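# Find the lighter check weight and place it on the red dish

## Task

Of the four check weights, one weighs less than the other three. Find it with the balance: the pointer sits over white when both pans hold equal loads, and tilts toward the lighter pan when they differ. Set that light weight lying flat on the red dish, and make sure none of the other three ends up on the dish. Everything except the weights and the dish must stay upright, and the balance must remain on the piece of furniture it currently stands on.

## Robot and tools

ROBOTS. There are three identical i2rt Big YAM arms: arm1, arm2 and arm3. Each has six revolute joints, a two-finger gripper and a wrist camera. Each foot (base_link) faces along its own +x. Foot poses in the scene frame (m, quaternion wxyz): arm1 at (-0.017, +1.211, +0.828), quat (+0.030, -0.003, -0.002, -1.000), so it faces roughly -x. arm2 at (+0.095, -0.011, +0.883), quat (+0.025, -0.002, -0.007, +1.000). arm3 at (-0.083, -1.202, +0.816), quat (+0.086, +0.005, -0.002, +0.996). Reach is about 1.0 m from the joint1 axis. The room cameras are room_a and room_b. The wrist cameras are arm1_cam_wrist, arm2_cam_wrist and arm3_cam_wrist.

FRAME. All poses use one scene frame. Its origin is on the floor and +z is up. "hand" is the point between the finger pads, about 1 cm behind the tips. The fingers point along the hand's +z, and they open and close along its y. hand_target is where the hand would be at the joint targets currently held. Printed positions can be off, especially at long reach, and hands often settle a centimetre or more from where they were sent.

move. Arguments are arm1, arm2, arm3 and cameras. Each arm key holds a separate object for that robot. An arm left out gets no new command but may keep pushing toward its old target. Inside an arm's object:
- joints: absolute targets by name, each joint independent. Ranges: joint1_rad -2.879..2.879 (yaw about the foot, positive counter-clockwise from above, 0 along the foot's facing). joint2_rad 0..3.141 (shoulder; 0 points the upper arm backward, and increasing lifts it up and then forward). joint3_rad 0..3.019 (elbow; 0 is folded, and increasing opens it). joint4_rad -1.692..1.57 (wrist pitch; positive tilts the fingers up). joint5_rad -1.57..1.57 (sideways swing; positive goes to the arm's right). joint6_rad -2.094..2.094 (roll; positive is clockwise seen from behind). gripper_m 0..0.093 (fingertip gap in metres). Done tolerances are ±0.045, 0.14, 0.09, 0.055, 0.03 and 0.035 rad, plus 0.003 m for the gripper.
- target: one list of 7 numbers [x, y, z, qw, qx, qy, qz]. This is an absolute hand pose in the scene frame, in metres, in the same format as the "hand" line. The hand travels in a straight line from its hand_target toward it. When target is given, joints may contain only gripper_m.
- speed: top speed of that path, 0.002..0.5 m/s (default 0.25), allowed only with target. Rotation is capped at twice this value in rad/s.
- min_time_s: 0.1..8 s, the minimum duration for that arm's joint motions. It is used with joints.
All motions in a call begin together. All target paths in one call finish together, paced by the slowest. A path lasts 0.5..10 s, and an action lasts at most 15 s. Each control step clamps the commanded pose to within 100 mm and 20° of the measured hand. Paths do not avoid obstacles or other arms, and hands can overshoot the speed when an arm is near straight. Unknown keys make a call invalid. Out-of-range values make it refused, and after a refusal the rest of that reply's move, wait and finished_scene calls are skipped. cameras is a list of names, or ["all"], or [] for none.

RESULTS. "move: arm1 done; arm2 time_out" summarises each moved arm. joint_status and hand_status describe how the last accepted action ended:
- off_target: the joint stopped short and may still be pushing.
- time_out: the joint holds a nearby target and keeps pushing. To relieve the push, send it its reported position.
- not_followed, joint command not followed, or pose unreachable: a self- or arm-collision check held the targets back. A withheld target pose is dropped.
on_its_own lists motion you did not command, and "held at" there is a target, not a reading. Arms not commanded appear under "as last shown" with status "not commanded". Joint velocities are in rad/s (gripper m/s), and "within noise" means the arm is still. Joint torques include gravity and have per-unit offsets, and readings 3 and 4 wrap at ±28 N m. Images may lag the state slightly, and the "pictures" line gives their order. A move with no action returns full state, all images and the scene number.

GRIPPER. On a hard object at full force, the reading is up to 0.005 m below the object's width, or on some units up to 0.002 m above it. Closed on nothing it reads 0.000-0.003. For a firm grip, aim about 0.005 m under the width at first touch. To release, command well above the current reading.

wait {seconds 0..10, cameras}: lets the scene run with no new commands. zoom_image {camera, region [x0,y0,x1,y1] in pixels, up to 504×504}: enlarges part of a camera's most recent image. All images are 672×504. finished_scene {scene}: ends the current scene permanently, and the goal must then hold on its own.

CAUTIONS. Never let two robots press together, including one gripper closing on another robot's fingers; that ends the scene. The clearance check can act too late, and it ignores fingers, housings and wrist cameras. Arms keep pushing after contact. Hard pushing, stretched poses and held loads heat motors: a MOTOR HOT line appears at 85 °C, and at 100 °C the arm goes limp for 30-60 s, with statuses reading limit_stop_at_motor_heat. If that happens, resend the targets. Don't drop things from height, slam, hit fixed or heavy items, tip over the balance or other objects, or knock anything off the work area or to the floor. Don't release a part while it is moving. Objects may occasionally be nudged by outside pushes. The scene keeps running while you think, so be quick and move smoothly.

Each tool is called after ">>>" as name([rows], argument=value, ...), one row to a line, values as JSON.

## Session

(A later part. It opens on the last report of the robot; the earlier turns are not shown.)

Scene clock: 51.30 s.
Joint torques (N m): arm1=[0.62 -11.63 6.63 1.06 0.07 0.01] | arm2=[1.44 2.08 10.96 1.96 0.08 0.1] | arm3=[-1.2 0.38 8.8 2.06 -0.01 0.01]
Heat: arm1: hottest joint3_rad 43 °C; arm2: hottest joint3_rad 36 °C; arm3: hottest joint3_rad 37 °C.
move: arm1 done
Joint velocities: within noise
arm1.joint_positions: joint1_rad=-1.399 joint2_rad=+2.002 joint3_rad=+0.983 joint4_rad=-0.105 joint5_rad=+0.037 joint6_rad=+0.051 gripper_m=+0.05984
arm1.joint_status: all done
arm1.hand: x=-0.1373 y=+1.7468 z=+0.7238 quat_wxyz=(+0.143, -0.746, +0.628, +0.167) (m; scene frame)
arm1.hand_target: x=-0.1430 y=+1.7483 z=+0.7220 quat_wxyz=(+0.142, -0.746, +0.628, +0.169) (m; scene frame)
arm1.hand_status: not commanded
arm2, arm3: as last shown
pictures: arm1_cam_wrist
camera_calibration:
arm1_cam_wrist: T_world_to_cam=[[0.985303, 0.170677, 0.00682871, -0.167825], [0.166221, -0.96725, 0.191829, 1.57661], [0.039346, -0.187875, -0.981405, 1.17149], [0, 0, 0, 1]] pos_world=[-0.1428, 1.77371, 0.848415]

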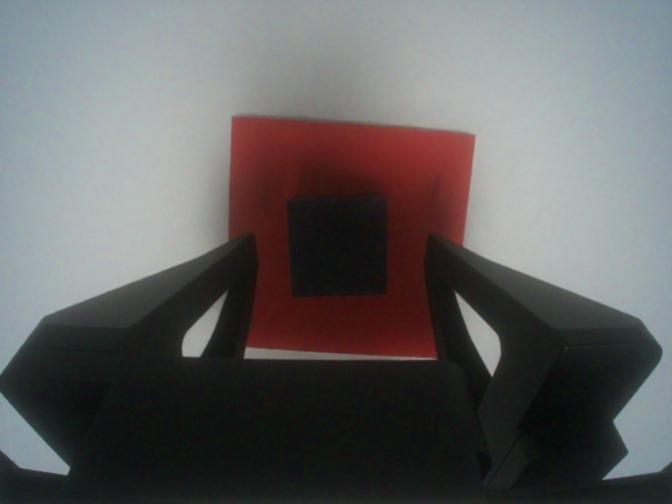

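>>> move(arm1={"target": [-0.133, 1.695, 0.85, -0.1421, 0.7461, -0.6281, -0.1688], "speed": 0.2}, cameras=["arm1_cam_wrist", "room_a", "room_b"])

>>> zoom_image(camera="room_a", region=[105, 300, 165, 360])

>>> zoom_image(camera="room_a", region=[280, 200, 360, 280])

Scene clock: 53.10 s.
Joint torques (N m): arm1=[0.97 -11.28 8.29 0.79 0.18 0.04] | arm2=[1.55 2.14 10.99 1.99 0.07 0.11] | arm3=[-1.03 0.38 8.8 2.09 -0.02 0.02]
Heat: arm1: hottest joint3_rad 42 °C; arm2: hottest joint3_rad 37 °C; arm3: hottest joint3_rad 37 °C.
move: arm1 off_target
Joint velocities: within noise
arm1.joint_positions: joint1_rad=-1.395 joint2_rad=+1.641 joint3_rad=+0.873 joint4_rad=-0.373 joint5_rad=+0.038 joint6_rad=+0.054 gripper_m=+0.05993
arm1.joint_status: not commanded
arm1.hand: x=-0.1257 y=+1.6932 z=+0.8393 quat_wxyz=(+0.138, -0.748, +0.629, +0.161) (m; scene frame)
arm1.hand_target: x=-0.1330 y=+1.6949 z=+0.8499 quat_wxyz=(+0.142, -0.746, +0.628, +0.169) (m; scene frame)
arm1.hand_status: off_target (0.013 m and 1.1 deg from the pose sent, 0.137 m and 0.2 deg at the start)
arm2, arm3: as last shown
pictures: arm1_cam_wrist, room_a, room_b
camera_calibration:
arm1_cam_wrist: T_world_to_cam=[[0.98512, 0.171692, 0.00782292, -0.173483], [0.166289, -0.963645, 0.209133, 1.48005], [0.0434449, -0.20472, -0.977856, 1.30036], [0, 0, 0, 1]] pos_world=[-0.131708, 1.72224, 0.963392]

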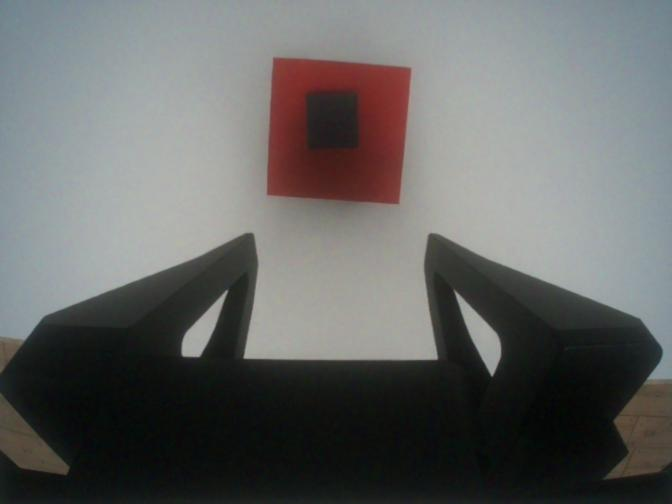

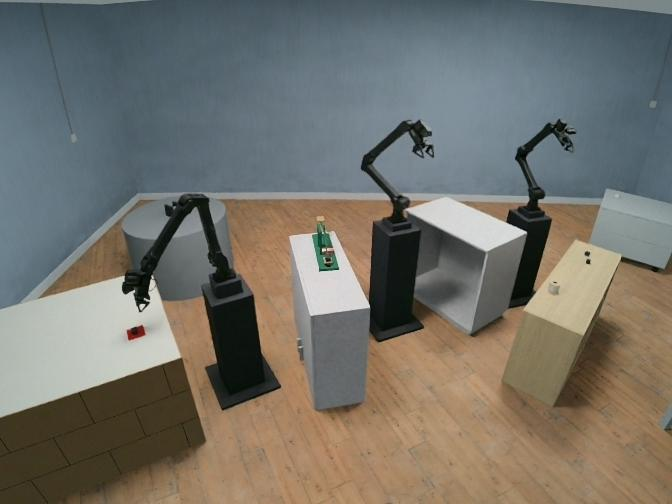

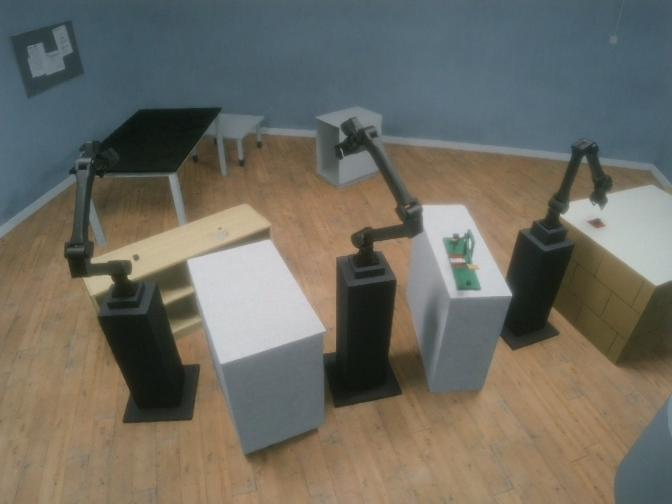

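Scaled by 8.400 from the camera's 672x504 image, which has a finer 960x720 frame.

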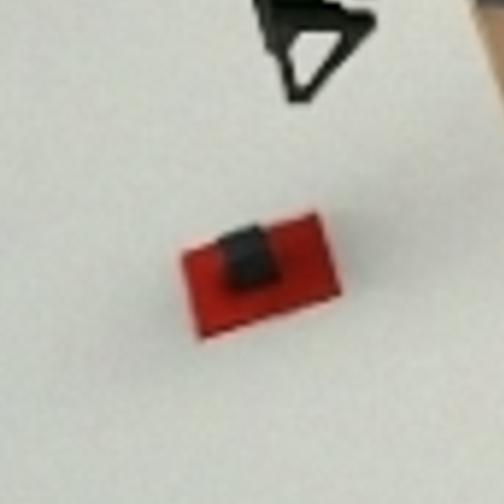

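Scaled by 6.300 from the camera's 672x504 image, which has a finer 960x720 frame.

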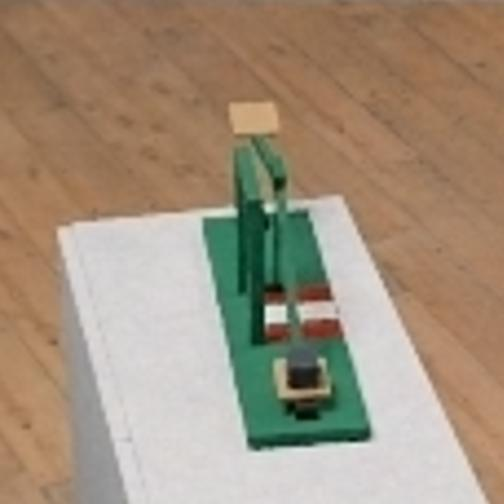

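>>> finished_scene(scene=1)

The scene is finished: the task was done.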